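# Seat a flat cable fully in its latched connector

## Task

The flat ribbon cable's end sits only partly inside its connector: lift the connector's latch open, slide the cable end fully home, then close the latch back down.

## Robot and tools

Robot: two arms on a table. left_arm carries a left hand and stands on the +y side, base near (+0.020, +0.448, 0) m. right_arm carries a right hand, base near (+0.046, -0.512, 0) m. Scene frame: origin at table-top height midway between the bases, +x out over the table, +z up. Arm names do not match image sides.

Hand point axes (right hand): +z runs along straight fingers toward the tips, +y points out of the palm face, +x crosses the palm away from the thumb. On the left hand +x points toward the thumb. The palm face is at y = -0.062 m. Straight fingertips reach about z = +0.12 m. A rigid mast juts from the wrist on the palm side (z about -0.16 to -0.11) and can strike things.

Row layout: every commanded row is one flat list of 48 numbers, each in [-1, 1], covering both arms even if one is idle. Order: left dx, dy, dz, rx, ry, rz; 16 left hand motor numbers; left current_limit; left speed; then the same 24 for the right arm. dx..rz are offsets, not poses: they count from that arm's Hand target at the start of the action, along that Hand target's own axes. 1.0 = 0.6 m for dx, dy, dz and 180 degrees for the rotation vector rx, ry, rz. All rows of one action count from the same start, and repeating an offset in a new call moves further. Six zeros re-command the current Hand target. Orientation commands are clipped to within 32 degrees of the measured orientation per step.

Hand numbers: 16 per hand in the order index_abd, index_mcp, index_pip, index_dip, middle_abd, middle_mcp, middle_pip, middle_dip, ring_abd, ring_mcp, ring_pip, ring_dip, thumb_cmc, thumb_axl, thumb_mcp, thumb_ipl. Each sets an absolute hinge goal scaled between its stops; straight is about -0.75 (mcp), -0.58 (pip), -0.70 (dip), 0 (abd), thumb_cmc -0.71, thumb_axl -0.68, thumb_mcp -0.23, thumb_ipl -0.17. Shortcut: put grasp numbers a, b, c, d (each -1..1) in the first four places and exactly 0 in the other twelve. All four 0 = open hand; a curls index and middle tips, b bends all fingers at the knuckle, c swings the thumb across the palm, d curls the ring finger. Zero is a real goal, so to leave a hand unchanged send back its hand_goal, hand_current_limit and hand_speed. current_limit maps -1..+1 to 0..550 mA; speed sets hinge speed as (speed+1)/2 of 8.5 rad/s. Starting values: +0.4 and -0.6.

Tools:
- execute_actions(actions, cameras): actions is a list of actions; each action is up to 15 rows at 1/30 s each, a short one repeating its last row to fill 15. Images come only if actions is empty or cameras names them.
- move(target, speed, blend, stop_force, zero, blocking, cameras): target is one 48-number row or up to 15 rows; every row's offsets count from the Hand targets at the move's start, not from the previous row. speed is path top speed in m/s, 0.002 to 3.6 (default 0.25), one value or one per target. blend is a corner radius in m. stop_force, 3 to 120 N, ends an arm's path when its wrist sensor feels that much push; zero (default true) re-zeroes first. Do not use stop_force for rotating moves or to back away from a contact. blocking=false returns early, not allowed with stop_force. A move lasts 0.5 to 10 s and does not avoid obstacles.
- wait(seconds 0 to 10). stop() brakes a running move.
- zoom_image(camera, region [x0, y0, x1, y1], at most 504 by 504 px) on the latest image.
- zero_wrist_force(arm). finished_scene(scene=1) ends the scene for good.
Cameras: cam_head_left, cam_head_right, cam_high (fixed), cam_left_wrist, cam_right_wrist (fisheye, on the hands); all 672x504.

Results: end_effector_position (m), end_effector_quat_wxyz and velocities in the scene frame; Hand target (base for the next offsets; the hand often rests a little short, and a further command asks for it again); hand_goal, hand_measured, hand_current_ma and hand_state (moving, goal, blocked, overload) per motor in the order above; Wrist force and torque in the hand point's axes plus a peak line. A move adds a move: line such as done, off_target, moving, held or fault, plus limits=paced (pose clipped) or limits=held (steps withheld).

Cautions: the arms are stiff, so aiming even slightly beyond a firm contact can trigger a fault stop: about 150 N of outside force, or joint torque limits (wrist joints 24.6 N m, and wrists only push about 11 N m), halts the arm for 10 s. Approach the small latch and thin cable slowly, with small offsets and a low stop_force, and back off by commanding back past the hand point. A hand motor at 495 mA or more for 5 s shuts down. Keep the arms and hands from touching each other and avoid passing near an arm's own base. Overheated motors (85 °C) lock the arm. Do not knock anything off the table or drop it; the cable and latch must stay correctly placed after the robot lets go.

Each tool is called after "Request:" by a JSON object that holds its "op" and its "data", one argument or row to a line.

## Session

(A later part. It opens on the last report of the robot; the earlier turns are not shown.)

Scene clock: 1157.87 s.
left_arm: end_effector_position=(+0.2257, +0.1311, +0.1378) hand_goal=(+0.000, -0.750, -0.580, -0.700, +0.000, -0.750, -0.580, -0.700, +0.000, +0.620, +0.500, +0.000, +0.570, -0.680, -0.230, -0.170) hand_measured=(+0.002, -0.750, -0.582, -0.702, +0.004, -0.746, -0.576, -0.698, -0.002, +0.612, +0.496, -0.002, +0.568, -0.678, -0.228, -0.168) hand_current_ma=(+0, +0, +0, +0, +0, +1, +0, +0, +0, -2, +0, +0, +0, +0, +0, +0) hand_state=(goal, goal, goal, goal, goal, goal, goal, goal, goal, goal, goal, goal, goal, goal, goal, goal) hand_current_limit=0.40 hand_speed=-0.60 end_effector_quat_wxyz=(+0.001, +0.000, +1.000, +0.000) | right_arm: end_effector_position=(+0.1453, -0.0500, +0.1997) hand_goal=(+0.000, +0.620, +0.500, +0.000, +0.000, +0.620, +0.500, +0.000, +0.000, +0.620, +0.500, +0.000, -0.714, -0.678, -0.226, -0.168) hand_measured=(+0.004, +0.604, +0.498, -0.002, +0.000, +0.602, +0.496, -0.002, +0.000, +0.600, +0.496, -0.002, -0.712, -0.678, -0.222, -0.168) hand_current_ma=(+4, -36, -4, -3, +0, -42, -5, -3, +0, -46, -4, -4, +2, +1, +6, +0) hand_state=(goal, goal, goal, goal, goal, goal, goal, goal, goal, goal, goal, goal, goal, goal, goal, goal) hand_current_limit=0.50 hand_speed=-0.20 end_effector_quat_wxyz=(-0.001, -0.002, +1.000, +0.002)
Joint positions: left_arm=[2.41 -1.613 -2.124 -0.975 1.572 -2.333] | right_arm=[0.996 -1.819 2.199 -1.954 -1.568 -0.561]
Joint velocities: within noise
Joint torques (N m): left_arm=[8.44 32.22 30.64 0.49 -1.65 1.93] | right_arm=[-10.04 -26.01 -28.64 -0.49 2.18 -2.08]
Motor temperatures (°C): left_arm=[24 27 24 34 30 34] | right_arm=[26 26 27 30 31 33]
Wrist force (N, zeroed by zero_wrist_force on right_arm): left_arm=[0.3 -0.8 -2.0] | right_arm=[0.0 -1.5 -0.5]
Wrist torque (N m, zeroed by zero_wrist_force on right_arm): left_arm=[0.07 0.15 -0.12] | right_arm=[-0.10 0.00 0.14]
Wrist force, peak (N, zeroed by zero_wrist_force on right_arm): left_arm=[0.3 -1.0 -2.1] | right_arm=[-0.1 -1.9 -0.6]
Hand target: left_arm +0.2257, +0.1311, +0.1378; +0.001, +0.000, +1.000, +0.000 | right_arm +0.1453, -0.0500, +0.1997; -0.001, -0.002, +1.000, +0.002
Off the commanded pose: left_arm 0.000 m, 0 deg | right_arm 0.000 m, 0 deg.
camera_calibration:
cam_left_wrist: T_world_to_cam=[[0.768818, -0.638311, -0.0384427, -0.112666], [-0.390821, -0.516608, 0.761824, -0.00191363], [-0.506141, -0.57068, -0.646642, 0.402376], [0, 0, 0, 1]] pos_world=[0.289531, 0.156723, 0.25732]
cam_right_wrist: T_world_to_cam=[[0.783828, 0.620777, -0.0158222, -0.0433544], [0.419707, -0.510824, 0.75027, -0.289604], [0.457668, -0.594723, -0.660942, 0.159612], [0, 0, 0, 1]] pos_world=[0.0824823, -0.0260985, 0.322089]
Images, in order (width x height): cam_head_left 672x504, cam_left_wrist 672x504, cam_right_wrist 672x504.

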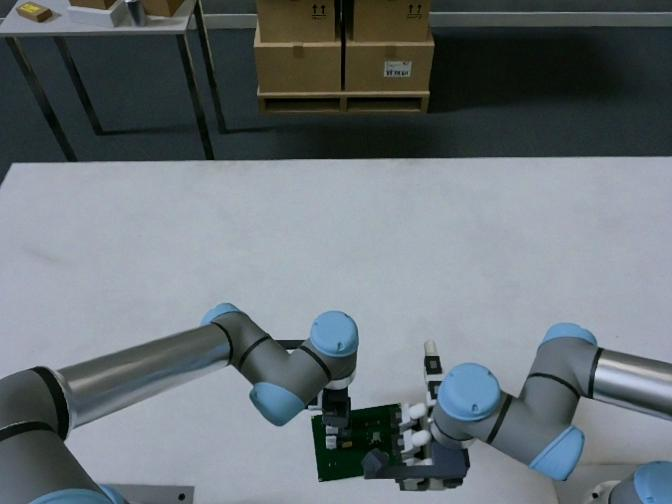

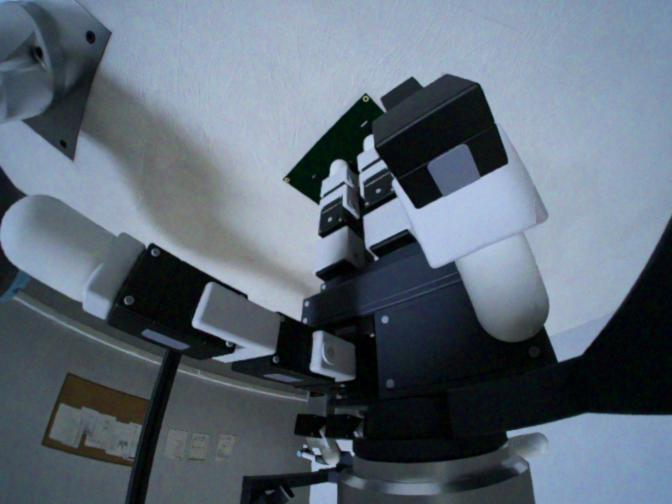

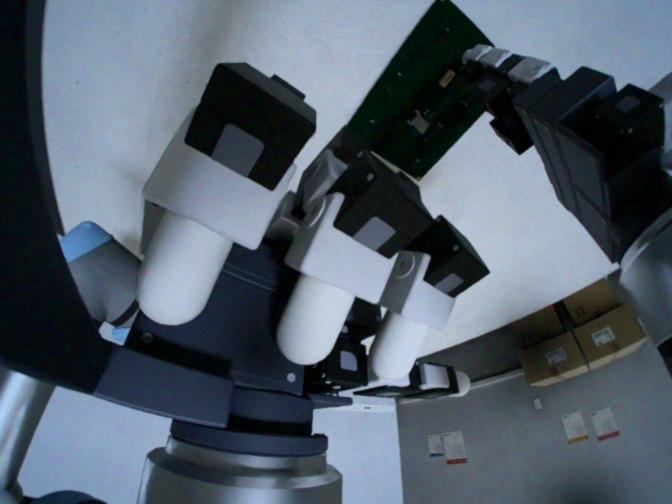

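Request:
{"op": "move", "data": {
  "target": [
    [0,0,0,0,0,0,0,-0.75,-0.58,-0.70,0,-0.75,-0.58,-0.70,0,0.62,0.5,0.001,0.571,-0.68,-0.23,-0.17,0.4,-0.6,-0.0945,-0.0533,0.0833,0,0,0,0,0.62,0.5,0.001,0,0.62,0.5,0,0,0.62,0.5,0,-0.714,-0.678,-0.226,-0.168,0.5,-0.2],
    [0,0,0,0,0,0,0,-0.75,-0.58,-0.70,0,-0.75,-0.58,-0.70,0,0.62,0.5,0.001,0.571,-0.68,-0.23,-0.17,0.4,-0.6,-0.0945,-0.0533,0.2633,0,0,0,0,0.62,0.5,0.001,0,0.62,0.5,0,0,0.62,0.5,0,-0.714,-0.678,-0.226,-0.168,0.5,-0.2]
  ],
  "speed": 0.12,
  "cameras": ["cam_right_wrist"]
}}

Request:
{"op": "zoom_image", "data": {
  "camera": "cam_right_wrist",
  "region": [390, 20, 530, 150]
}}

Scene clock: 1242.37 s.
left_arm: end_effector_position=(+0.2257, +0.1311, +0.1378) hand_goal=(+0.000, -0.750, -0.580, -0.700, +0.000, -0.750, -0.580, -0.700, +0.000, +0.620, +0.500, +0.000, +0.570, -0.680, -0.230, -0.170) hand_measured=(+0.002, -0.750, -0.582, -0.702, +0.004, -0.746, -0.576, -0.698, -0.002, +0.612, +0.496, -0.002, +0.568, -0.678, -0.228, -0.168) hand_current_ma=(+0, +0, +0, +0, +0, +1, +0, +0, +0, -2, +0, +0, +0, +0, +0, +0) hand_state=(goal, goal, goal, goal, goal, goal, goal, goal, goal, goal, goal, goal, goal, goal, goal, goal) hand_current_limit=0.40 hand_speed=-0.60 end_effector_quat_wxyz=(+0.001, +0.000, +1.000, +0.000) | right_arm: end_effector_position=(+0.2019, -0.0812, +0.0416) hand_goal=(+0.000, +0.620, +0.500, +0.000, +0.000, +0.620, +0.500, +0.000, +0.000, +0.620, +0.500, +0.000, -0.714, -0.678, -0.226, -0.168) hand_measured=(+0.004, +0.604, +0.498, -0.002, +0.000, +0.602, +0.496, -0.002, +0.000, +0.600, +0.496, -0.002, -0.712, -0.678, -0.222, -0.168) hand_current_ma=(+4, -36, -4, -3, +0, -42, -5, -3, +0, -46, -4, -4, +2, +1, +6, +0) hand_state=(goal, goal, goal, goal, goal, goal, goal, goal, goal, goal, goal, goal, goal, goal, goal, goal) hand_current_limit=0.50 hand_speed=-0.20 end_effector_quat_wxyz=(-0.001, -0.002, +1.000, +0.002)
Joint positions: left_arm=[2.41 -1.613 -2.124 -0.975 1.572 -2.333] | right_arm=[0.814 -1.539 2.478 -2.512 -1.567 -0.743]
Joint torques (N m): left_arm=[8.56 30.53 30.05 0.47 -1.6 1.89] | right_arm=[10.9 -2.6 -8.03 -5.99 2.3 1.87]
Wrist force (N, zeroed by zero_wrist_force on right_arm): left_arm=[0.2 -0.7 -1.8] | right_arm=[-0.3 -0.7 0.0]
Wrist torque (N m, zeroed by zero_wrist_force on right_arm): left_arm=[0.08 0.16 -0.13] | right_arm=[-0.05 0.03 -0.08]
Wrist force, peak (N, zeroed by zero_wrist_force on right_arm): left_arm=[0.5 -0.7 -2.2] | right_arm=[-0.3 -1.9 -0.4]
Hand target: left_arm +0.2257, +0.1311, +0.1378; +0.001, +0.000, +1.000, +0.000 | right_arm +0.2019, -0.0812, +0.0416; -0.001, -0.002, +1.000, +0.002
Off the commanded pose: left_arm 0.000 m, 0 deg | right_arm 0.000 m, 0 deg.
move: done
camera_calibration:
cam_right_wrist: T_world_to_cam=[[0.783823, 0.62078, -0.0159219, -0.0708351], [0.419745, -0.510744, 0.750303, -0.210686], [0.457641, -0.594788, -0.660902, 0.0106505], [0, 0, 0, 1]] pos_world=[0.139082, -0.0572986, 0.163989]
Images, in order (width x height): cam_right_wrist 672x504.

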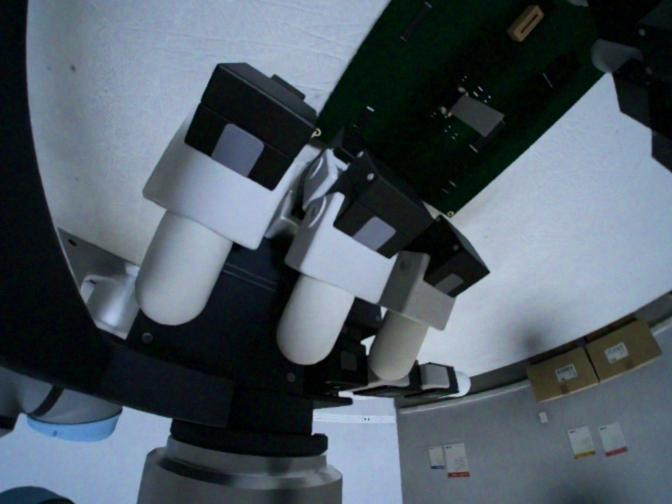

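Scaled by 3.600 from the camera's 672x504 image, which has a finer 960x720 frame.

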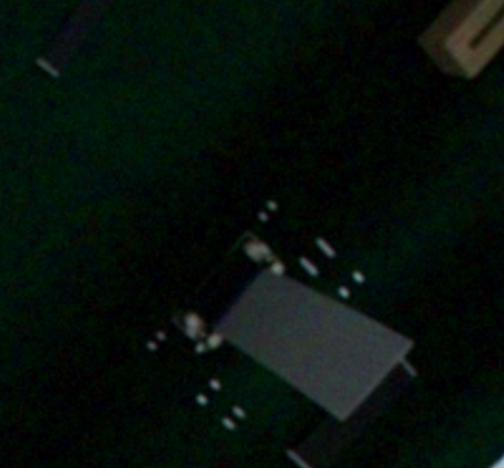

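Request:
{"op": "zoom_image", "data": {
  "camera": "cam_right_wrist",
  "region": [280, 130, 500, 400]
}}

Request:
{"op": "execute_actions", "data": {
  "actions": [],
  "cameras": ["cam_left_wrist", "cam_high", "cam_head_left"]
}}

Scaled by 1.867 from the camera's 672x504 image, which has a finer 960x720 frame.

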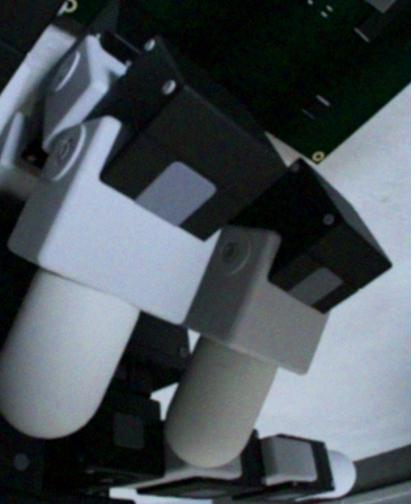

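Scene clock: 1375.80 s.
left_arm: end_effector_position=(+0.2257, +0.1311, +0.1378) hand_goal=(+0.000, -0.750, -0.580, -0.700, +0.000, -0.750, -0.580, -0.700, +0.000, +0.620, +0.500, +0.000, +0.570, -0.680, -0.230, -0.170) hand_measured=(+0.002, -0.750, -0.582, -0.702, +0.004, -0.746, -0.576, -0.698, -0.002, +0.612, +0.496, -0.002, +0.568, -0.678, -0.228, -0.168) hand_current_ma=(+0, +0, +0, +0, +0, +1, +0, +0, +0, -2, +0, +0, +0, +0, +0, +0) hand_state=(goal, goal, goal, goal, goal, goal, goal, goal, goal, goal, goal, goal, goal, goal, goal, goal) hand_current_limit=0.40 hand_speed=-0.60 end_effector_quat_wxyz=(+0.001, +0.000, +1.000, +0.000) | right_arm: end_effector_position=(+0.2019, -0.0812, +0.0416) hand_goal=(+0.000, +0.620, +0.500, +0.000, +0.000, +0.620, +0.500, +0.000, +0.000, +0.620, +0.500, +0.000, -0.714, -0.678, -0.226, -0.168) hand_measured=(+0.004, +0.604, +0.498, -0.002, +0.000, +0.602, +0.496, -0.002, +0.000, +0.600, +0.496, -0.002, -0.712, -0.678, -0.222, -0.168) hand_current_ma=(+4, -36, -4, -3, +0, -42, -5, -3, +0, -46, -4, -4, +2, +1, +6, +0) hand_state=(goal, goal, goal, goal, goal, goal, goal, goal, goal, goal, goal, goal, goal, goal, goal, goal) hand_current_limit=0.50 hand_speed=-0.20 end_effector_quat_wxyz=(-0.001, -0.002, +1.000, +0.002)
Joint positions: left_arm=[2.41 -1.613 -2.124 -0.975 1.572 -2.333] | right_arm=[0.814 -1.539 2.479 -2.513 -1.567 -0.743]
Joint velocities: within noise
Joint torques (N m): left_arm=[8.5 31.49 30.17 0.42 -1.64 1.86] | right_arm=[10.69 -2.86 -8.16 -5.9 2.2 1.97]
Motor temperatures (°C): left_arm=[24 27 24 34 30 34] | right_arm=[25 26 27 30 31 33]
Wrist force (N, zeroed by zero_wrist_force on right_arm): left_arm=[0.3 -0.7 -2.0] | right_arm=[0.0 -0.9 -0.5]
Wrist torque (N m, zeroed by zero_wrist_force on right_arm): left_arm=[0.08 0.15 -0.12] | right_arm=[-0.02 0.00 -0.06]
Wrist force, peak (N, zeroed by zero_wrist_force on right_arm): left_arm=[0.4 -0.7 -2.2] | right_arm=[0.1 -1.3 0.1]
Hand target: left_arm +0.2257, +0.1311, +0.1378; +0.001, +0.000, +1.000, +0.000 | right_arm +0.2019, -0.0812, +0.0416; -0.001, -0.002, +1.000, +0.002
Off the commanded pose: left_arm 0.000 m, 0 deg | right_arm 0.000 m, 0 deg.
camera_calibration:
cam_left_wrist: T_world_to_cam=[[0.768818, -0.638311, -0.0384427, -0.112666], [-0.390821, -0.516608, 0.761824, -0.00191363], [-0.506141, -0.57068, -0.646642, 0.402376], [0, 0, 0, 1]] pos_world=[0.289531, 0.156723, 0.25732]
Images, in order (width x height): cam_head_left 672x504, cam_high 672x504, cam_left_wrist 672x504.

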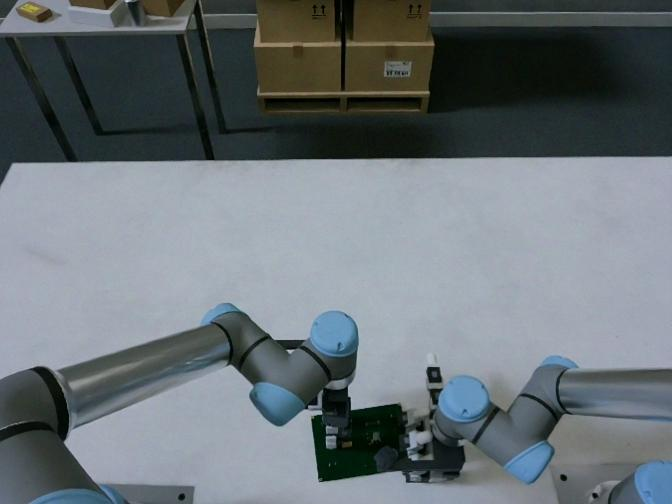

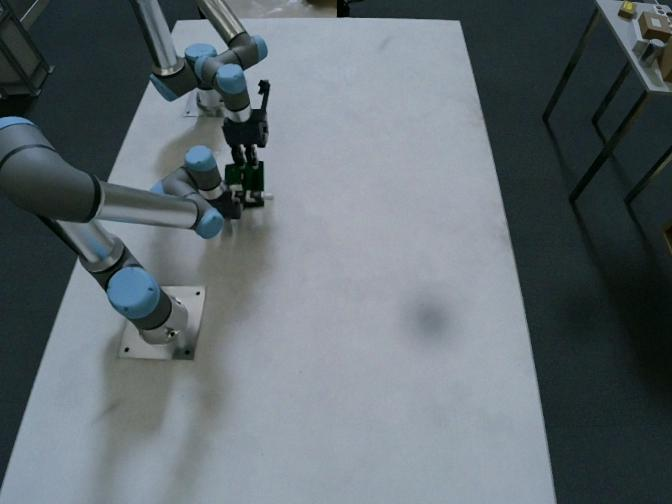

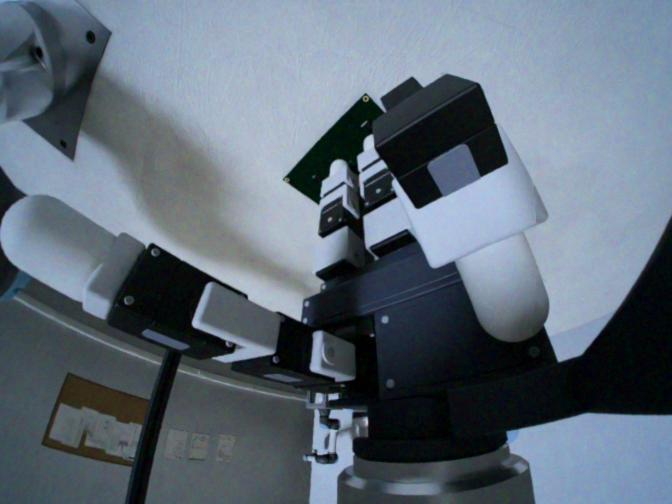

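Request:
{"op": "move", "data": {
  "target": [
    [0,0,-0.0453,0,0,0,0,-0.75,-0.58,-0.70,0,0.62,0.5,0.001,0,0.62,0.5,0.001,0.571,-0.68,-0.23,-0.17,0.4,-0.4,0,0,-0.06,0,0,0,0,0.62,0.5,0.001,0,0.62,0.5,0,0,0.62,0.5,0,-0.714,-0.678,-0.226,-0.168,0.5,-0.2],
    [-0.1155,-0.1468,-0.0453,0,0,0,0,-0.75,-0.58,-0.70,0,0.62,0.5,0.001,0,0.62,0.5,0.001,0.571,-0.68,-0.23,-0.17,0.4,-0.4,0,0,-0.06,0,0,0,0,0.62,0.5,0.001,0,0.62,0.5,0,0,0.62,0.5,0,-0.714,-0.678,-0.226,-0.168,0.5,-0.2]
  ],
  "speed": 0.06,
  "cameras": ["cam_head_left", "cam_left_wrist"]
}}

Scene clock: 1393.73 s.
left_arm: end_effector_position=(+0.2949, +0.0431, +0.1651) hand_goal=(+0.000, -0.750, -0.580, -0.700, +0.000, +0.620, +0.500, +0.000, +0.000, +0.620, +0.500, +0.000, +0.570, -0.680, -0.230, -0.170) hand_measured=(+0.002, -0.750, -0.582, -0.702, +0.004, +0.602, +0.496, -0.002, -0.002, +0.612, +0.496, -0.002, +0.568, -0.678, -0.228, -0.168) hand_current_ma=(+0, +0, +0, +0, +0, -8, +0, +0, +0, -2, +0, +0, +0, +0, +0, +0) hand_state=(goal, goal, goal, goal, goal, goal, goal, goal, goal, goal, goal, goal, goal, goal, goal, goal) hand_current_limit=0.40 hand_speed=-0.40 end_effector_quat_wxyz=(+0.001, +0.000, +1.000, +0.000) | right_arm: end_effector_position=(+0.2019, -0.0814, +0.0776) hand_goal=(+0.000, +0.620, +0.500, +0.000, +0.000, +0.620, +0.500, +0.000, +0.000, +0.620, +0.500, +0.000, -0.714, -0.678, -0.226, -0.168) hand_measured=(+0.004, +0.604, +0.498, -0.002, +0.000, +0.602, +0.496, -0.002, +0.000, +0.600, +0.496, -0.002, -0.712, -0.678, -0.222, -0.168) hand_current_ma=(+4, -36, -4, -3, +0, -42, -5, -3, +0, -46, -4, -4, +2, +1, +6, +0) hand_state=(goal, goal, goal, goal, goal, goal, goal, goal, goal, goal, goal, goal, goal, goal, goal, goal) hand_current_limit=0.50 hand_speed=-0.20 end_effector_quat_wxyz=(-0.001, -0.002, +1.000, +0.002)
Joint positions: left_arm=[2.381 -1.829 -1.786 -1.096 1.572 -2.362] | right_arm=[0.814 -1.641 2.436 -2.367 -1.567 -0.744]
Joint torques (N m): left_arm=[-8.35 20.95 31.38 0.36 1.69 -2.23] | right_arm=[-10.06 -28.42 -24.41 -0.49 -0.94 -2.16]
Wrist force (N, zeroed by zero_wrist_force on right_arm): left_arm=[0.2 -0.8 -1.7] | right_arm=[-0.5 -1.0 -0.3]
Wrist torque (N m, zeroed by zero_wrist_force on right_arm): left_arm=[0.11 0.16 0.00] | right_arm=[-0.05 0.08 -0.04]
Wrist force, peak (N, zeroed by zero_wrist_force on right_arm): left_arm=[0.3 -0.6 -2.5] | right_arm=[-0.6 -1.3 -0.5]
Hand target: left_arm +0.2949, +0.0430, +0.1651; +0.001, +0.000, +1.000, +0.000 | right_arm +0.2019, -0.0814, +0.0776; -0.001, -0.002, +1.000, +0.002
Off the commanded pose: left_arm 0.000 m, 0 deg | right_arm 0.000 m, 0 deg.
move: done
camera_calibration:
cam_left_wrist: T_world_to_cam=[[0.768793, -0.638344, -0.0383948, -0.22098], [-0.39087, -0.516568, 0.761826, -0.0412045], [-0.50614, -0.570679, -0.646643, 0.404726], [0, 0, 0, 1]] pos_world=[0.358631, 0.0686229, 0.28462]
Images, in order (width x height): cam_head_left 672x504, cam_left_wrist 672x504.

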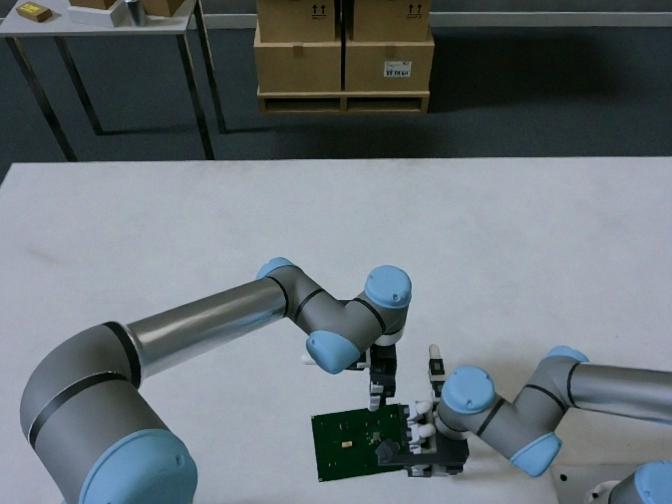

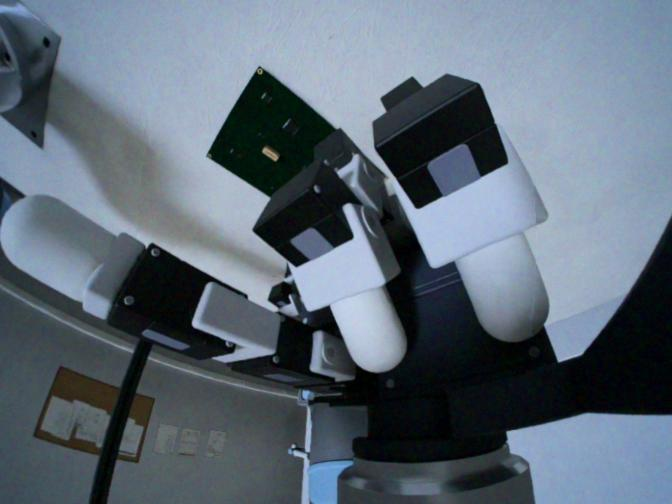

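Request:
{"op": "move", "data": {
  "target": [0,0,0.051,0,0,0,0,-0.75,-0.58,-0.70,0,0.62,0.5,0.001,0,0.62,0.5,0.001,0.571,-0.68,-0.23,-0.17,0.6,-0.4,0,0,0,0,0,0,0,0.62,0.5,0.001,0,0.62,0.5,0,0,0.62,0.5,0,-0.714,-0.678,-0.226,-0.168,0.5,-0.2],
  "speed": 0.05
}}

Request:
{"op": "move", "data": {
  "target": [0,0,0.0142,0,0,0,0,-0.75,-0.58,-0.70,0,0.62,0.5,0.001,0,0.62,0.5,0.001,0.571,-0.68,-0.23,-0.17,0.6,-0.4,0,0,0,0,0,0,0,0.62,0.5,0.001,0,0.62,0.5,0,0,0.62,0.5,0,-0.714,-0.678,-0.226,-0.168,0.5,-0.2],
  "speed": 0.006,
  "stop_force": 20,
  "cameras": ["cam_left_wrist", "cam_right_wrist"]
}}

Scene clock: 1399.80 s.
left_arm: end_effector_position=(+0.2950, +0.0430, +0.1346) hand_goal=(+0.000, -0.750, -0.580, -0.700, +0.000, +0.620, +0.500, +0.000, +0.000, +0.620, +0.500, +0.000, +0.570, -0.680, -0.230, -0.170) hand_measured=(+0.002, -0.750, -0.582, -0.702, +0.004, +0.602, +0.496, -0.002, -0.002, +0.612, +0.496, -0.002, +0.568, -0.678, -0.228, -0.168) hand_current_ma=(+0, +0, +0, +0, +0, -8, +0, +0, +0, -2, +0, +0, +0, +0, +0, +0) hand_state=(goal, goal, goal, goal, goal, goal, goal, goal, goal, goal, goal, goal, goal, goal, goal, goal) hand_current_limit=0.60 hand_speed=-0.40 end_effector_quat_wxyz=(+0.001, +0.000, +1.000, +0.000) | right_arm: end_effector_position=(+0.2019, -0.0814, +0.0776) hand_goal=(+0.000, +0.620, +0.500, +0.000, +0.000, +0.620, +0.500, +0.000, +0.000, +0.620, +0.500, +0.000, -0.714, -0.678, -0.226, -0.168) hand_measured=(+0.004, +0.604, +0.498, -0.002, +0.000, +0.602, +0.496, -0.002, +0.000, +0.600, +0.496, -0.002, -0.712, -0.678, -0.222, -0.168) hand_current_ma=(+4, -36, -4, -3, +0, -42, -5, -3, +0, -46, -4, -4, +2, +1, +6, +0) hand_state=(goal, goal, goal, goal, goal, goal, goal, goal, goal, goal, goal, goal, goal, goal, goal, goal) hand_current_limit=0.50 hand_speed=-0.20 end_effector_quat_wxyz=(-0.001, -0.002, +1.000, +0.002)
Joint positions: left_arm=[2.381 -1.865 -1.827 -1.02 1.572 -2.362] | right_arm=[0.814 -1.641 2.436 -2.367 -1.567 -0.744]
Joint torques (N m): left_arm=[5.42 20.05 7.52 5.05 1.07 1.27] | right_arm=[-10.29 -28.22 -24.43 -0.52 -0.89 -2.21]
Wrist force (N, zeroed by zero_wrist_force on right_arm): left_arm=[0.4 -0.7 -1.9] | right_arm=[-0.3 -1.0 -0.1]
Wrist torque (N m, zeroed by zero_wrist_force on right_arm): left_arm=[0.13 0.14 0.00] | right_arm=[-0.07 0.04 -0.02]
Wrist force, peak (N, zeroed by zero_wrist_force on right_arm): left_arm=[0.1 -0.7 -2.3] | right_arm=[-0.7 -1.2 -0.4]
Hand target: left_arm +0.2950, +0.0430, +0.1345; +0.001, +0.000, +1.000, +0.000 | right_arm +0.2019, -0.0814, +0.0776; -0.001, -0.002, +1.000, +0.002
Off the commanded pose: left_arm 0.000 m, 0 deg | right_arm 0.000 m, 0 deg.
move: done

Scene clock: 1401.93 s.
left_arm: end_effector_position=(+0.2950, +0.0429, +0.1296) hand_goal=(+0.000, -0.750, -0.580, -0.700, +0.000, +0.620, +0.500, +0.000, +0.000, +0.620, +0.500, +0.000, +0.570, -0.680, -0.230, -0.170) hand_measured=(+0.000, -0.748, -0.582, -0.702, +0.004, +0.602, +0.496, -0.002, -0.002, +0.612, +0.496, -0.002, +0.568, -0.678, -0.228, -0.168) hand_current_ma=(+0, +0, +0, +0, +0, -8, +0, +0, +0, -2, +0, +0, +0, +0, +0, +0) hand_state=(goal, goal, goal, goal, goal, goal, goal, goal, goal, goal, goal, goal, goal, goal, goal, goal) hand_current_limit=0.60 hand_speed=-0.40 end_effector_quat_wxyz=(+0.001, +0.000, +1.000, +0.000) | right_arm: end_effector_position=(+0.2019, -0.0814, +0.0776) hand_goal=(+0.000, +0.620, +0.500, +0.000, +0.000, +0.620, +0.500, +0.000, +0.000, +0.620, +0.500, +0.000, -0.714, -0.678, -0.226, -0.168) hand_measured=(+0.004, +0.604, +0.498, -0.002, +0.000, +0.602, +0.496, -0.002, +0.000, +0.600, +0.496, -0.002, -0.712, -0.678, -0.222, -0.168) hand_current_ma=(+4, -36, -4, -3, +0, -42, -5, -3, +0, -46, -4, -4, +2, +1, +6, +0) hand_state=(goal, goal, goal, goal, goal, goal, goal, goal, goal, goal, goal, goal, goal, goal, goal, goal) hand_current_limit=0.50 hand_speed=-0.20 end_effector_quat_wxyz=(-0.001, -0.002, +1.000, +0.002)
Joint positions: left_arm=[2.381 -1.872 -1.833 -1.006 1.572 -2.362] | right_arm=[0.814 -1.641 2.436 -2.367 -1.567 -0.744]
Joint torques (N m): left_arm=[5.85 32.49 22.58 -0.88 1.34 1.58] | right_arm=[-9.68 -28.27 -24.23 -0.42 -0.87 -2.06]
Wrist force (N, zeroed by zero_wrist_force on right_arm): left_arm=[0.1 -1.0 -23.1] | right_arm=[-0.3 -1.1 -0.3]
Wrist torque (N m, zeroed by zero_wrist_force on right_arm): left_arm=[1.77 0.62 -0.01] | right_arm=[-0.06 0.06 -0.02]
Wrist force, peak (N, zeroed by zero_wrist_force on right_arm): left_arm=[0.2 -1.2 -27.4] | right_arm=[-0.1 -1.4 -0.6]
Hand target: left_arm +0.2950, +0.0429, +0.1296; +0.001, +0.000, +1.000, +0.000 (not the last commanded pose) | right_arm +0.2019, -0.0814, +0.0776; -0.001, -0.002, +1.000, +0.002
Off the commanded pose: left_arm 0.004 m, 0 deg | right_arm 0.000 m, 0 deg.
move: contact (left_arm)
camera_calibration:
cam_left_wrist: T_world_to_cam=[[0.768818, -0.638333, -0.0380877, -0.22257], [-0.391053, -0.516446, 0.761814, -0.014112], [-0.505961, -0.570802, -0.646675, 0.381716], [0, 0, 0, 1]] pos_world=[0.35873, 0.0685229, 0.24912]
cam_right_wrist: T_world_to_cam=[[0.783795, 0.620817, -0.0158804, -0.070282], [0.419768, -0.510775, 0.750269, -0.237713], [0.457669, -0.594723, -0.660942, 0.0342796], [0, 0, 0, 1]] pos_world=[0.139182, -0.0573985, 0.199889]
Images, in order (width x height): cam_left_wrist 672x504, cam_right_wrist 672x504.

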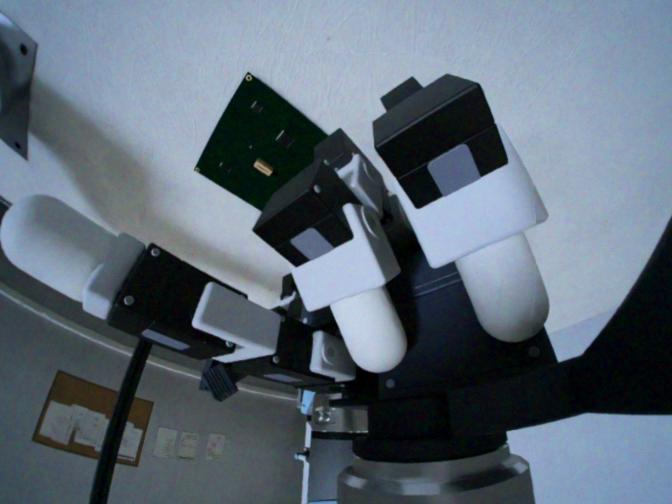

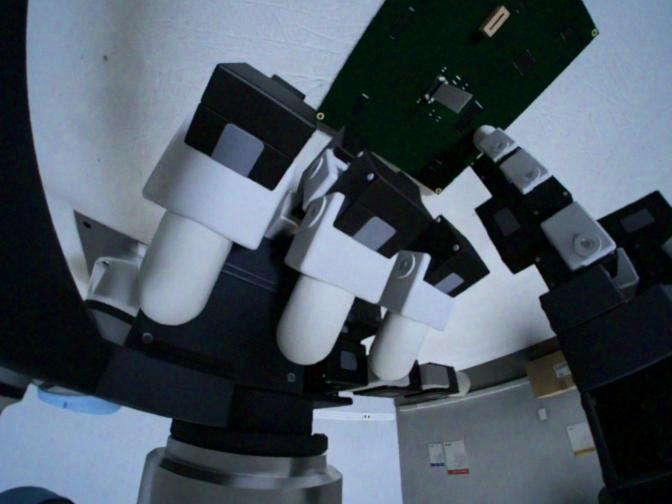

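Request:
{"op": "move", "data": {
  "target": [
    [0,0,0,0,0,0,0,-0.75,-0.58,-0.70,0,0.62,0.5,0.001,0,0.62,0.5,0.001,0.571,-0.68,-0.23,-0.17,0.6,-0.4,0.0698,0.0,-0.0373,0,0,0,0,0.62,0.5,0.001,0,0.62,0.5,0,0,0.62,0.5,0,-0.98,-0.678,-0.226,-0.168,0.5,-0.2],
    [0,0,0,0,0,0,0,-0.75,-0.58,-0.70,0,0.62,0.5,0.001,0,0.62,0.5,0.001,0.571,-0.68,-0.23,-0.17,0.6,-0.4,0.0698,0.0907,-0.0373,0,0,-0.0444,0,0.62,0.5,0.001,0,0.62,0.5,0,0,0.62,0.5,0,-0.98,-0.678,-0.226,-0.168,0.5,-0.2]
  ],
  "speed": 0.08,
  "cameras": ["cam_head_left", "cam_right_wrist"]
}}

Request:
{"op": "zoom_image", "data": {
  "camera": "cam_head_left",
  "region": [290, 370, 460, 500]
}}

Scene clock: 1414.77 s.
left_arm: end_effector_position=(+0.2950, +0.0429, +0.1296) hand_goal=(+0.000, -0.750, -0.580, -0.700, +0.000, +0.620, +0.500, +0.000, +0.000, +0.620, +0.500, +0.000, +0.570, -0.680, -0.230, -0.170) hand_measured=(+0.000, -0.748, -0.582, -0.702, +0.004, +0.602, +0.496, -0.002, -0.002, +0.612, +0.496, -0.002, +0.568, -0.678, -0.228, -0.168) hand_current_ma=(+0, +0, +0, +0, +0, -8, +0, +0, +0, -2, +0, +0, +0, +0, +0, +0) hand_state=(goal, goal, goal, goal, goal, goal, goal, goal, goal, goal, goal, goal, goal, goal, goal, goal) hand_current_limit=0.60 hand_speed=-0.40 end_effector_quat_wxyz=(+0.001, +0.000, +1.000, +0.000) | right_arm: end_effector_position=(+0.1599, -0.0273, +0.1002) hand_goal=(+0.000, +0.620, +0.500, +0.000, +0.000, +0.620, +0.500, +0.000, +0.000, +0.620, +0.500, +0.000, -0.980, -0.678, -0.226, -0.168) hand_measured=(+0.004, +0.604, +0.498, -0.002, +0.000, +0.602, +0.496, -0.002, +0.000, +0.600, +0.496, -0.002, -0.978, -0.678, -0.222, -0.168) hand_current_ma=(+4, -36, -4, -3, +0, -42, -5, -3, +0, -46, -4, -4, +2, +1, +6, +0) hand_state=(goal, goal, goal, goal, goal, goal, goal, goal, goal, goal, goal, goal, goal, goal, goal, goal) hand_current_limit=0.50 hand_speed=-0.20 end_effector_quat_wxyz=(+0.000, -0.071, +0.997, +0.002)
Joint positions: left_arm=[2.381 -1.872 -1.833 -1.006 1.572 -2.362] | right_arm=[0.966 -1.589 2.308 -2.292 -1.568 -0.731]
Joint torques (N m): left_arm=[5.96 32.87 21.95 1.68 1.59 1.61] | right_arm=[11.33 -4.05 -23.24 -5.98 -1.31 -2.14]
Wrist force (N, zeroed by zero_wrist_force on right_arm): left_arm=[0.2 -1.1 -23.2] | right_arm=[0.1 -0.9 -0.2]
Wrist torque (N m, zeroed by zero_wrist_force on right_arm): left_arm=[1.76 0.60 0.00] | right_arm=[-0.06 -0.03 0.19]
Wrist force, peak (N, zeroed by zero_wrist_force on right_arm): left_arm=[0.5 -1.2 -23.4] | right_arm=[-0.6 -1.4 -0.4]
Hand target: left_arm +0.2950, +0.0429, +0.1296; +0.001, +0.000, +1.000, +0.000 | right_arm +0.1599, -0.0272, +0.1002; +0.000, -0.071, +0.997, +0.002
Off the commanded pose: left_arm 0.000 m, 0 deg | right_arm 0.000 m, 0 deg.
move: done
camera_calibration:
cam_right_wrist: T_world_to_cam=[[0.690066, 0.723584, -0.01536, -0.0527397], [0.486173, -0.447722, 0.750454, -0.218313], [0.536139, -0.52533, -0.660744, 0.0899981], [0, 0, 0, 1]] pos_world=[0.0942804, -0.0123034, 0.22249]
Images, in order (width x height): cam_head_left 672x504, cam_right_wrist 672x504.

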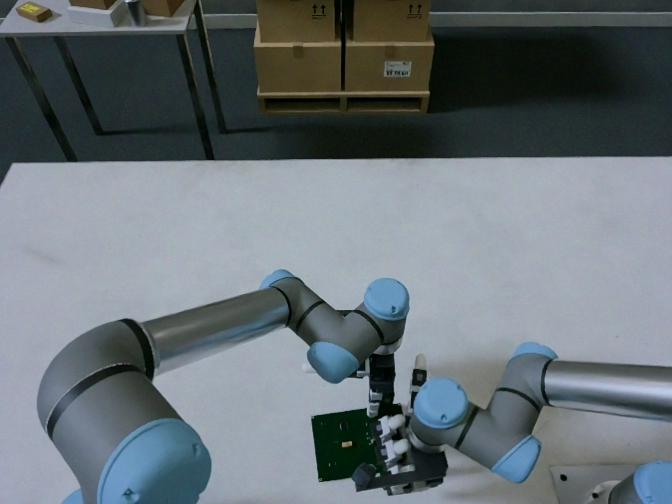

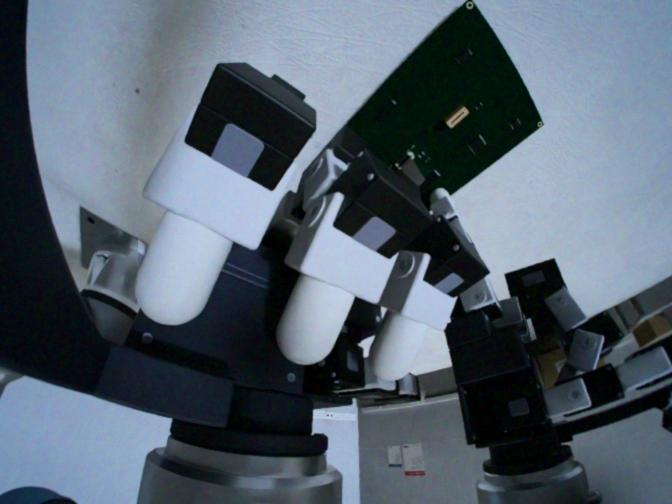

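Scaled by 2.965 from the camera's 672x504 image, which has a finer 960x720 frame.

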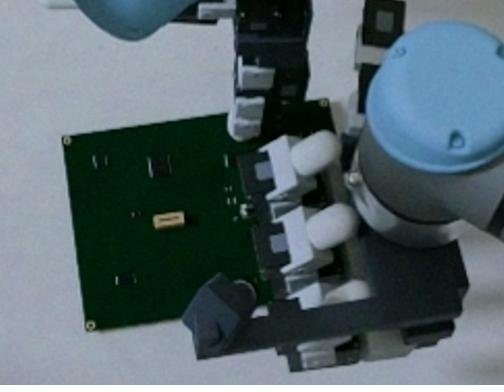

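Request:
{"op": "move", "data": {
  "target": [
    [0,0,0,0,0,0,0,-0.75,-0.58,-0.70,0,0.62,0.5,0.001,0,0.62,0.5,0.001,0.571,-0.68,-0.23,-0.17,0.6,-0.4,0,0.0063,0,0,0,0,0,0.274,0.883,-0.26,0,0.62,0.5,0.001,0,0.62,0.5,0.001,-0.98,-0.678,-0.226,-0.168,0.5,-0.2],
    [0,0,0,0,0,0,0,-0.75,-0.58,-0.70,0,0.62,0.5,0.001,0,0.62,0.5,0.001,0.571,-0.68,-0.23,-0.17,0.6,-0.4,0,0.0063,0.1,0,0,0,0,0.274,0.883,-0.26,0,0.62,0.5,0.001,0,0.62,0.5,0.001,-0.98,-0.678,-0.226,-0.168,0.5,-0.2]
  ],
  "speed": 0.06,
  "cameras": ["cam_right_wrist"]
}}

Request:
{"op": "zoom_image", "data": {
  "camera": "cam_right_wrist",
  "region": [280, 60, 520, 300]
}}

Scene clock: 1435.93 s.
left_arm: end_effector_position=(+0.2950, +0.0429, +0.1296) hand_goal=(+0.000, -0.750, -0.580, -0.700, +0.000, +0.620, +0.500, +0.000, +0.000, +0.620, +0.500, +0.000, +0.570, -0.680, -0.230, -0.170) hand_measured=(+0.000, -0.748, -0.582, -0.702, +0.004, +0.602, +0.496, -0.002, -0.002, +0.612, +0.496, -0.002, +0.568, -0.678, -0.228, -0.168) hand_current_ma=(+0, +0, +0, +0, +0, -8, +0, +0, +0, -2, +0, +0, +0, +0, +0, +0) hand_state=(goal, goal, goal, goal, goal, goal, goal, goal, goal, goal, goal, goal, goal, goal, goal, goal) hand_current_limit=0.60 hand_speed=-0.40 end_effector_quat_wxyz=(+0.001, +0.000, +1.000, +0.000) | right_arm: end_effector_position=(+0.1593, -0.0232, +0.0403) hand_goal=(+0.000, +0.274, +0.882, -0.260, +0.000, +0.620, +0.500, +0.000, +0.000, +0.620, +0.500, +0.000, -0.980, -0.678, -0.226, -0.168) hand_measured=(+0.004, +0.334, +0.880, -0.256, +0.000, +0.602, +0.496, -0.002, +0.000, +0.600, +0.496, -0.002, -0.978, -0.678, -0.222, -0.168) hand_current_ma=(+4, +198, -3, +4, +0, -42, -5, -3, +0, -46, -4, -4, +2, +1, +6, +0) hand_state=(goal, blocked, goal, goal, goal, goal, goal, goal, goal, goal, goal, goal, goal, goal, goal, goal) hand_current_limit=0.50 hand_speed=-0.20 end_effector_quat_wxyz=(+0.000, -0.071, +0.997, +0.002)
Joint positions: left_arm=[2.381 -1.872 -1.833 -1.006 1.572 -2.362] | right_arm=[0.973 -1.436 2.366 -2.503 -1.568 -0.724]
Joint torques (N m): left_arm=[5.03 32.77 23.86 2.98 1.03 1.36] | right_arm=[11.75 -3.84 -4.96 -4.64 1.93 1.81]
Wrist force (N, zeroed by zero_wrist_force on right_arm): left_arm=[0.2 -1.2 -23.2] | right_arm=[0.0 -5.0 -10.9]
Wrist torque (N m, zeroed by zero_wrist_force on right_arm): left_arm=[1.75 0.60 -0.01] | right_arm=[0.14 -0.25 0.02]
Wrist force, peak (N, zeroed by zero_wrist_force on right_arm): left_arm=[0.4 -1.1 -23.4] | right_arm=[0.0 -4.9 -11.2]
Hand target: left_arm +0.2950, +0.0429, +0.1296; +0.001, +0.000, +1.000, +0.000 | right_arm +0.1593, -0.0232, +0.0402; +0.000, -0.071, +0.997, +0.002
Off the commanded pose: left_arm 0.000 m, 0 deg | right_arm 0.000 m, 0 deg.
move: done
camera_calibration:
cam_right_wrist: T_world_to_cam=[[0.689885, 0.723757, -0.0153246, -0.0561997], [0.48624, -0.447593, 0.750488, -0.171244], [0.536311, -0.525202, -0.660707, 0.0528742], [0, 0, 0, 1]] pos_world=[0.0936801, -0.00820326, 0.16259]
Images, in order (width x height): cam_right_wrist 672x504.

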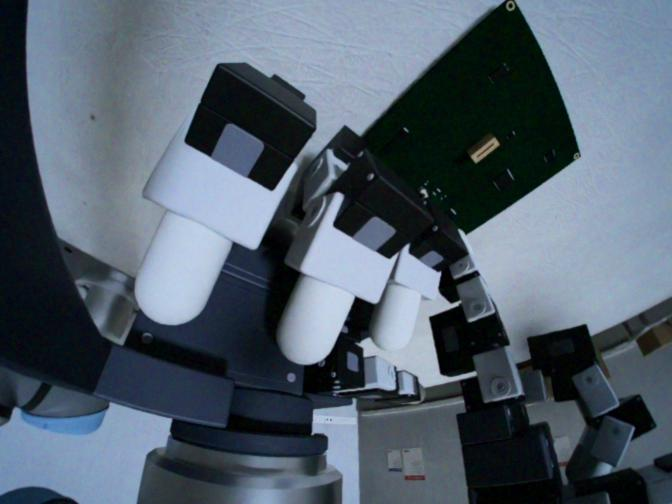

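Scaled by 2.100 from the camera's 672x504 image, which has a finer 960x720 frame.

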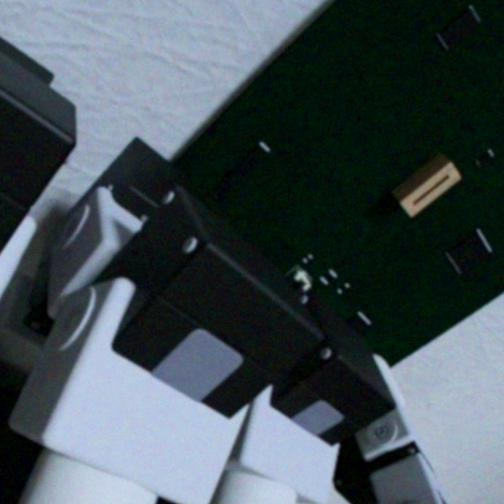

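Request:
{"op": "move", "data": {
  "target": [0,0,0,0,0,0,0,-0.75,-0.58,-0.70,0,0.62,0.5,0.001,0,0.62,0.5,0.001,0.571,-0.68,-0.23,-0.17,0.6,-0.4,0,0,-0.05,0,0,0,0,0.274,0.883,-0.26,0,0.62,0.5,0.001,0,0.62,0.5,0.001,-0.98,-0.678,-0.226,-0.168,0.5,-0.2],
  "speed": 0.06,
  "cameras": ["cam_right_wrist", "cam_left_wrist"]
}}

Request:
{"op": "zoom_image", "data": {
  "camera": "cam_right_wrist",
  "region": [300, 80, 500, 280]
}}

Scene clock: 1444.33 s.
left_arm: end_effector_position=(+0.2950, +0.0429, +0.1296) hand_goal=(+0.000, -0.750, -0.580, -0.700, +0.000, +0.620, +0.500, +0.000, +0.000, +0.620, +0.500, +0.000, +0.570, -0.680, -0.230, -0.170) hand_measured=(+0.000, -0.748, -0.582, -0.702, +0.004, +0.602, +0.496, -0.002, -0.002, +0.612, +0.496, -0.002, +0.568, -0.678, -0.228, -0.168) hand_current_ma=(+0, +0, +0, +0, +0, -8, +0, +0, +0, -2, +0, +0, +0, +0, +0, +0) hand_state=(goal, goal, goal, goal, goal, goal, goal, goal, goal, goal, goal, goal, goal, goal, goal, goal) hand_current_limit=0.60 hand_speed=-0.40 end_effector_quat_wxyz=(+0.001, +0.000, +1.000, +0.000) | right_arm: end_effector_position=(+0.1593, -0.0233, +0.0701) hand_goal=(+0.000, +0.274, +0.882, -0.260, +0.000, +0.620, +0.500, +0.000, +0.000, +0.620, +0.500, +0.000, -0.980, -0.678, -0.226, -0.168) hand_measured=(+0.004, +0.270, +0.880, -0.256, +0.000, +0.602, +0.496, -0.002, +0.000, +0.600, +0.496, -0.002, -0.978, -0.678, -0.222, -0.168) hand_current_ma=(+4, -7, -3, +4, +0, -42, -5, -3, +0, -46, -4, -4, +2, +1, +6, +0) hand_state=(goal, goal, goal, goal, goal, goal, goal, goal, goal, goal, goal, goal, goal, goal, goal, goal) hand_current_limit=0.50 hand_speed=-0.20 end_effector_quat_wxyz=(+0.000, -0.071, +0.997, +0.002)
Joint positions: left_arm=[2.381 -1.872 -1.833 -1.006 1.572 -2.362] | right_arm=[0.973 -1.512 2.336 -2.397 -1.568 -0.724]
Joint torques (N m): left_arm=[4.17 32.68 21.55 2.87 1.32 1.28] | right_arm=[-9.47 -32.89 -23 -0.34 -0.13 -2.2]
Wrist force (N, zeroed by zero_wrist_force on right_arm): left_arm=[0.2 -1.0 -23.3] | right_arm=[-0.4 -1.3 0.2]
Wrist torque (N m, zeroed by zero_wrist_force on right_arm): left_arm=[1.79 0.59 -0.01] | right_arm=[-0.15 0.05 -0.07]
Wrist force, peak (N, zeroed by zero_wrist_force on right_arm): left_arm=[0.2 -1.0 -23.4] | right_arm=[0.1 -5.2 -11.3]
Hand target: left_arm +0.2950, +0.0429, +0.1296; +0.001, +0.000, +1.000, +0.000 | right_arm +0.1593, -0.0233, +0.0702; +0.000, -0.071, +0.997, +0.002
Off the commanded pose: left_arm 0.000 m, 0 deg | right_arm 0.000 m, 0 deg.
move: done
camera_calibration:
cam_left_wrist: T_world_to_cam=[[0.768818, -0.638333, -0.0380877, -0.22257], [-0.391053, -0.516446, 0.761814, -0.014112], [-0.505961, -0.570802, -0.646675, 0.381716], [0, 0, 0, 1]] pos_world=[0.35873, 0.0685229, 0.24912]
cam_right_wrist: T_world_to_cam=[[0.689847, 0.723792, -0.0153738, -0.0556573], [0.486379, -0.44763, 0.750375, -0.193645], [0.536234, -0.525122, -0.660833, 0.0725431], [0, 0, 0, 1]] pos_world=[0.0936799, -0.00830319, 0.19239]
Images, in order (width x height): cam_left_wrist 672x504, cam_right_wrist 672x504.

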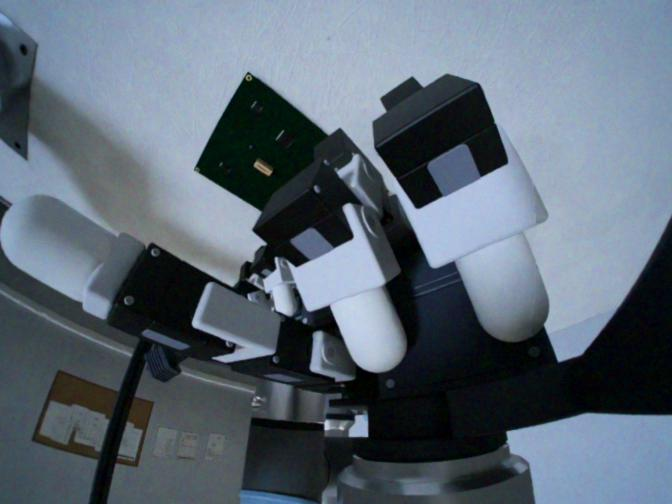

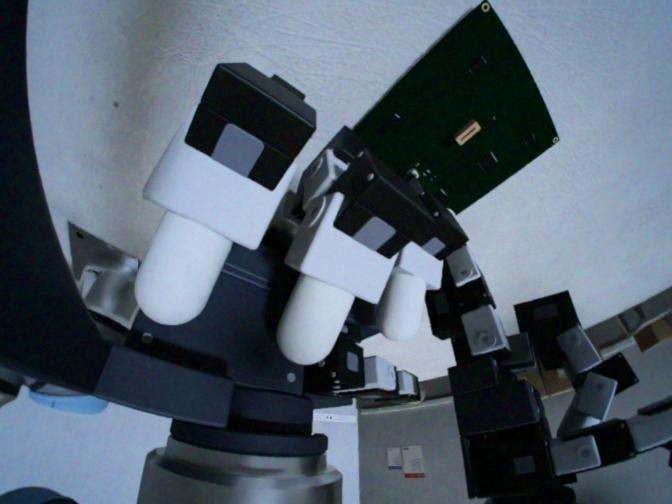

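Scaled by 2.520 from the camera's 672x504 image, which has a finer 960x720 frame.

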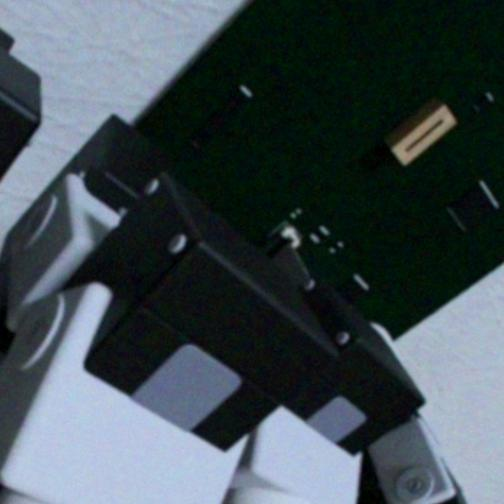

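Request:
{"op": "zoom_image", "data": {
  "camera": "cam_left_wrist",
  "region": [220, 230, 320, 330]
}}

Request:
{"op": "execute_actions", "data": {
  "actions": [],
  "cameras": ["cam_head_right", "cam_high"]
}}

Request:
{"op": "zoom_image", "data": {
  "camera": "cam_high",
  "region": [180, 120, 320, 240]
}}

Scaled by 5.040 from the camera's 672x504 image, which has a finer 960x720 frame.

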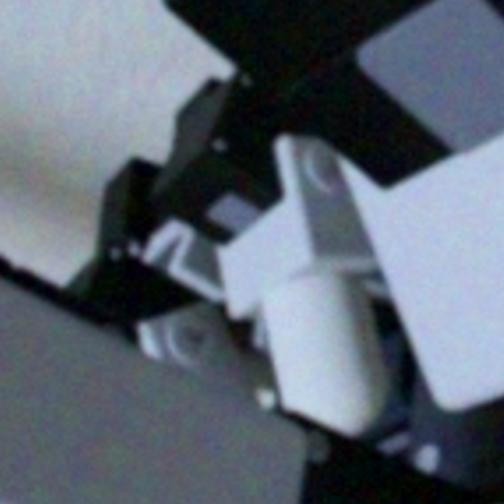

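Scene clock: 1464.90 s.
left_arm: end_effector_position=(+0.2950, +0.0429, +0.1296) hand_goal=(+0.000, -0.750, -0.580, -0.700, +0.000, +0.620, +0.500, +0.000, +0.000, +0.620, +0.500, +0.000, +0.570, -0.680, -0.230, -0.170) hand_measured=(+0.000, -0.748, -0.582, -0.702, +0.004, +0.602, +0.496, -0.002, -0.002, +0.612, +0.496, -0.002, +0.568, -0.678, -0.228, -0.168) hand_current_ma=(+0, +0, +0, +0, +0, -8, +0, +0, +0, -2, +0, +0, +0, +0, +0, +0) hand_state=(goal, goal, goal, goal, goal, goal, goal, goal, goal, goal, goal, goal, goal, goal, goal, goal) hand_current_limit=0.60 hand_speed=-0.40 end_effector_quat_wxyz=(+0.001, +0.000, +1.000, +0.000) | right_arm: end_effector_position=(+0.1593, -0.0233, +0.0702) hand_goal=(+0.000, +0.274, +0.882, -0.260, +0.000, +0.620, +0.500, +0.000, +0.000, +0.620, +0.500, +0.000, -0.980, -0.678, -0.226, -0.168) hand_measured=(+0.004, +0.270, +0.880, -0.256, +0.000, +0.602, +0.496, -0.002, +0.000, +0.600, +0.496, -0.002, -0.978, -0.678, -0.222, -0.168) hand_current_ma=(+4, -7, -3, +4, +0, -42, -5, -3, +0, -46, -4, -4, +2, +1, +6, +0) hand_state=(goal, goal, goal, goal, goal, goal, goal, goal, goal, goal, goal, goal, goal, goal, goal, goal) hand_current_limit=0.50 hand_speed=-0.20 end_effector_quat_wxyz=(+0.000, -0.071, +0.997, +0.002)
Joint positions: left_arm=[2.381 -1.872 -1.833 -1.006 1.572 -2.362] | right_arm=[0.973 -1.513 2.336 -2.397 -1.568 -0.724]
Joint velocities: within noise
Joint torques (N m): left_arm=[3.38 31.98 22.37 2.95 1.05 1.34] | right_arm=[-10.33 -33.3 -23.43 -0.43 -0.79 -2.14]
Motor temperatures (°C): left_arm=[24 27 24 34 30 34] | right_arm=[25 26 27 30 31 33]
Wrist force (N, zeroed by zero_wrist_force on right_arm): left_arm=[0.3 -1.2 -23.1] | right_arm=[-0.2 -1.5 0.2]
Wrist torque (N m, zeroed by zero_wrist_force on right_arm): left_arm=[1.74 0.59 0.00] | right_arm=[-0.19 0.02 -0.05]
Wrist force, peak (N, zeroed by zero_wrist_force on right_arm): left_arm=[0.3 -1.4 -23.4] | right_arm=[-0.5 -1.5 0.0]
Hand target: left_arm +0.2950, +0.0429, +0.1296; +0.001, +0.000, +1.000, +0.000 | right_arm +0.1593, -0.0233, +0.0702; +0.000, -0.071, +0.997, +0.002
Off the commanded pose: left_arm 0.000 m, 0 deg | right_arm 0.000 m, 0 deg.
Images, in order (width x height): cam_head_right 672x504, cam_high 672x504.

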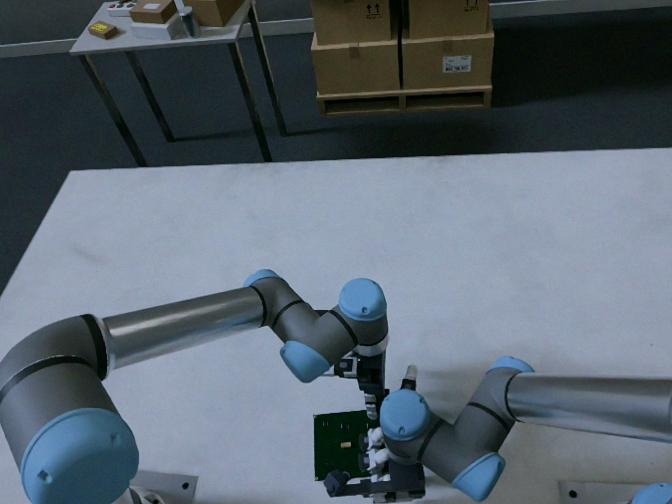

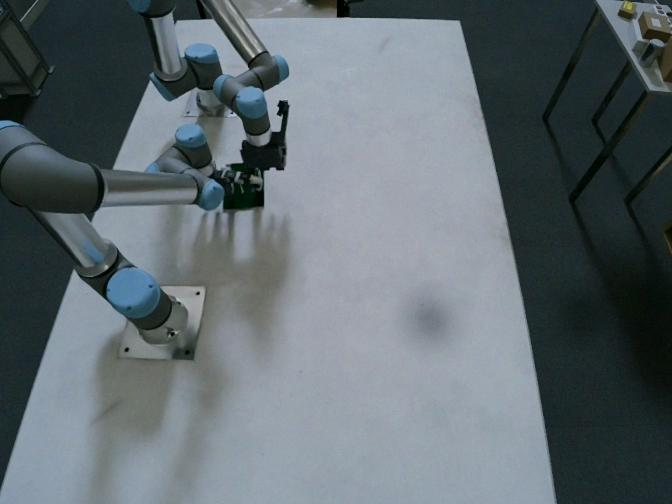

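Scaled by 3.600 from the camera's 672x504 image, which has a finer 960x720 frame.

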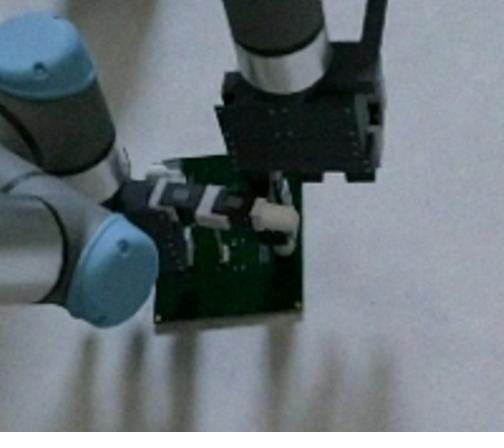

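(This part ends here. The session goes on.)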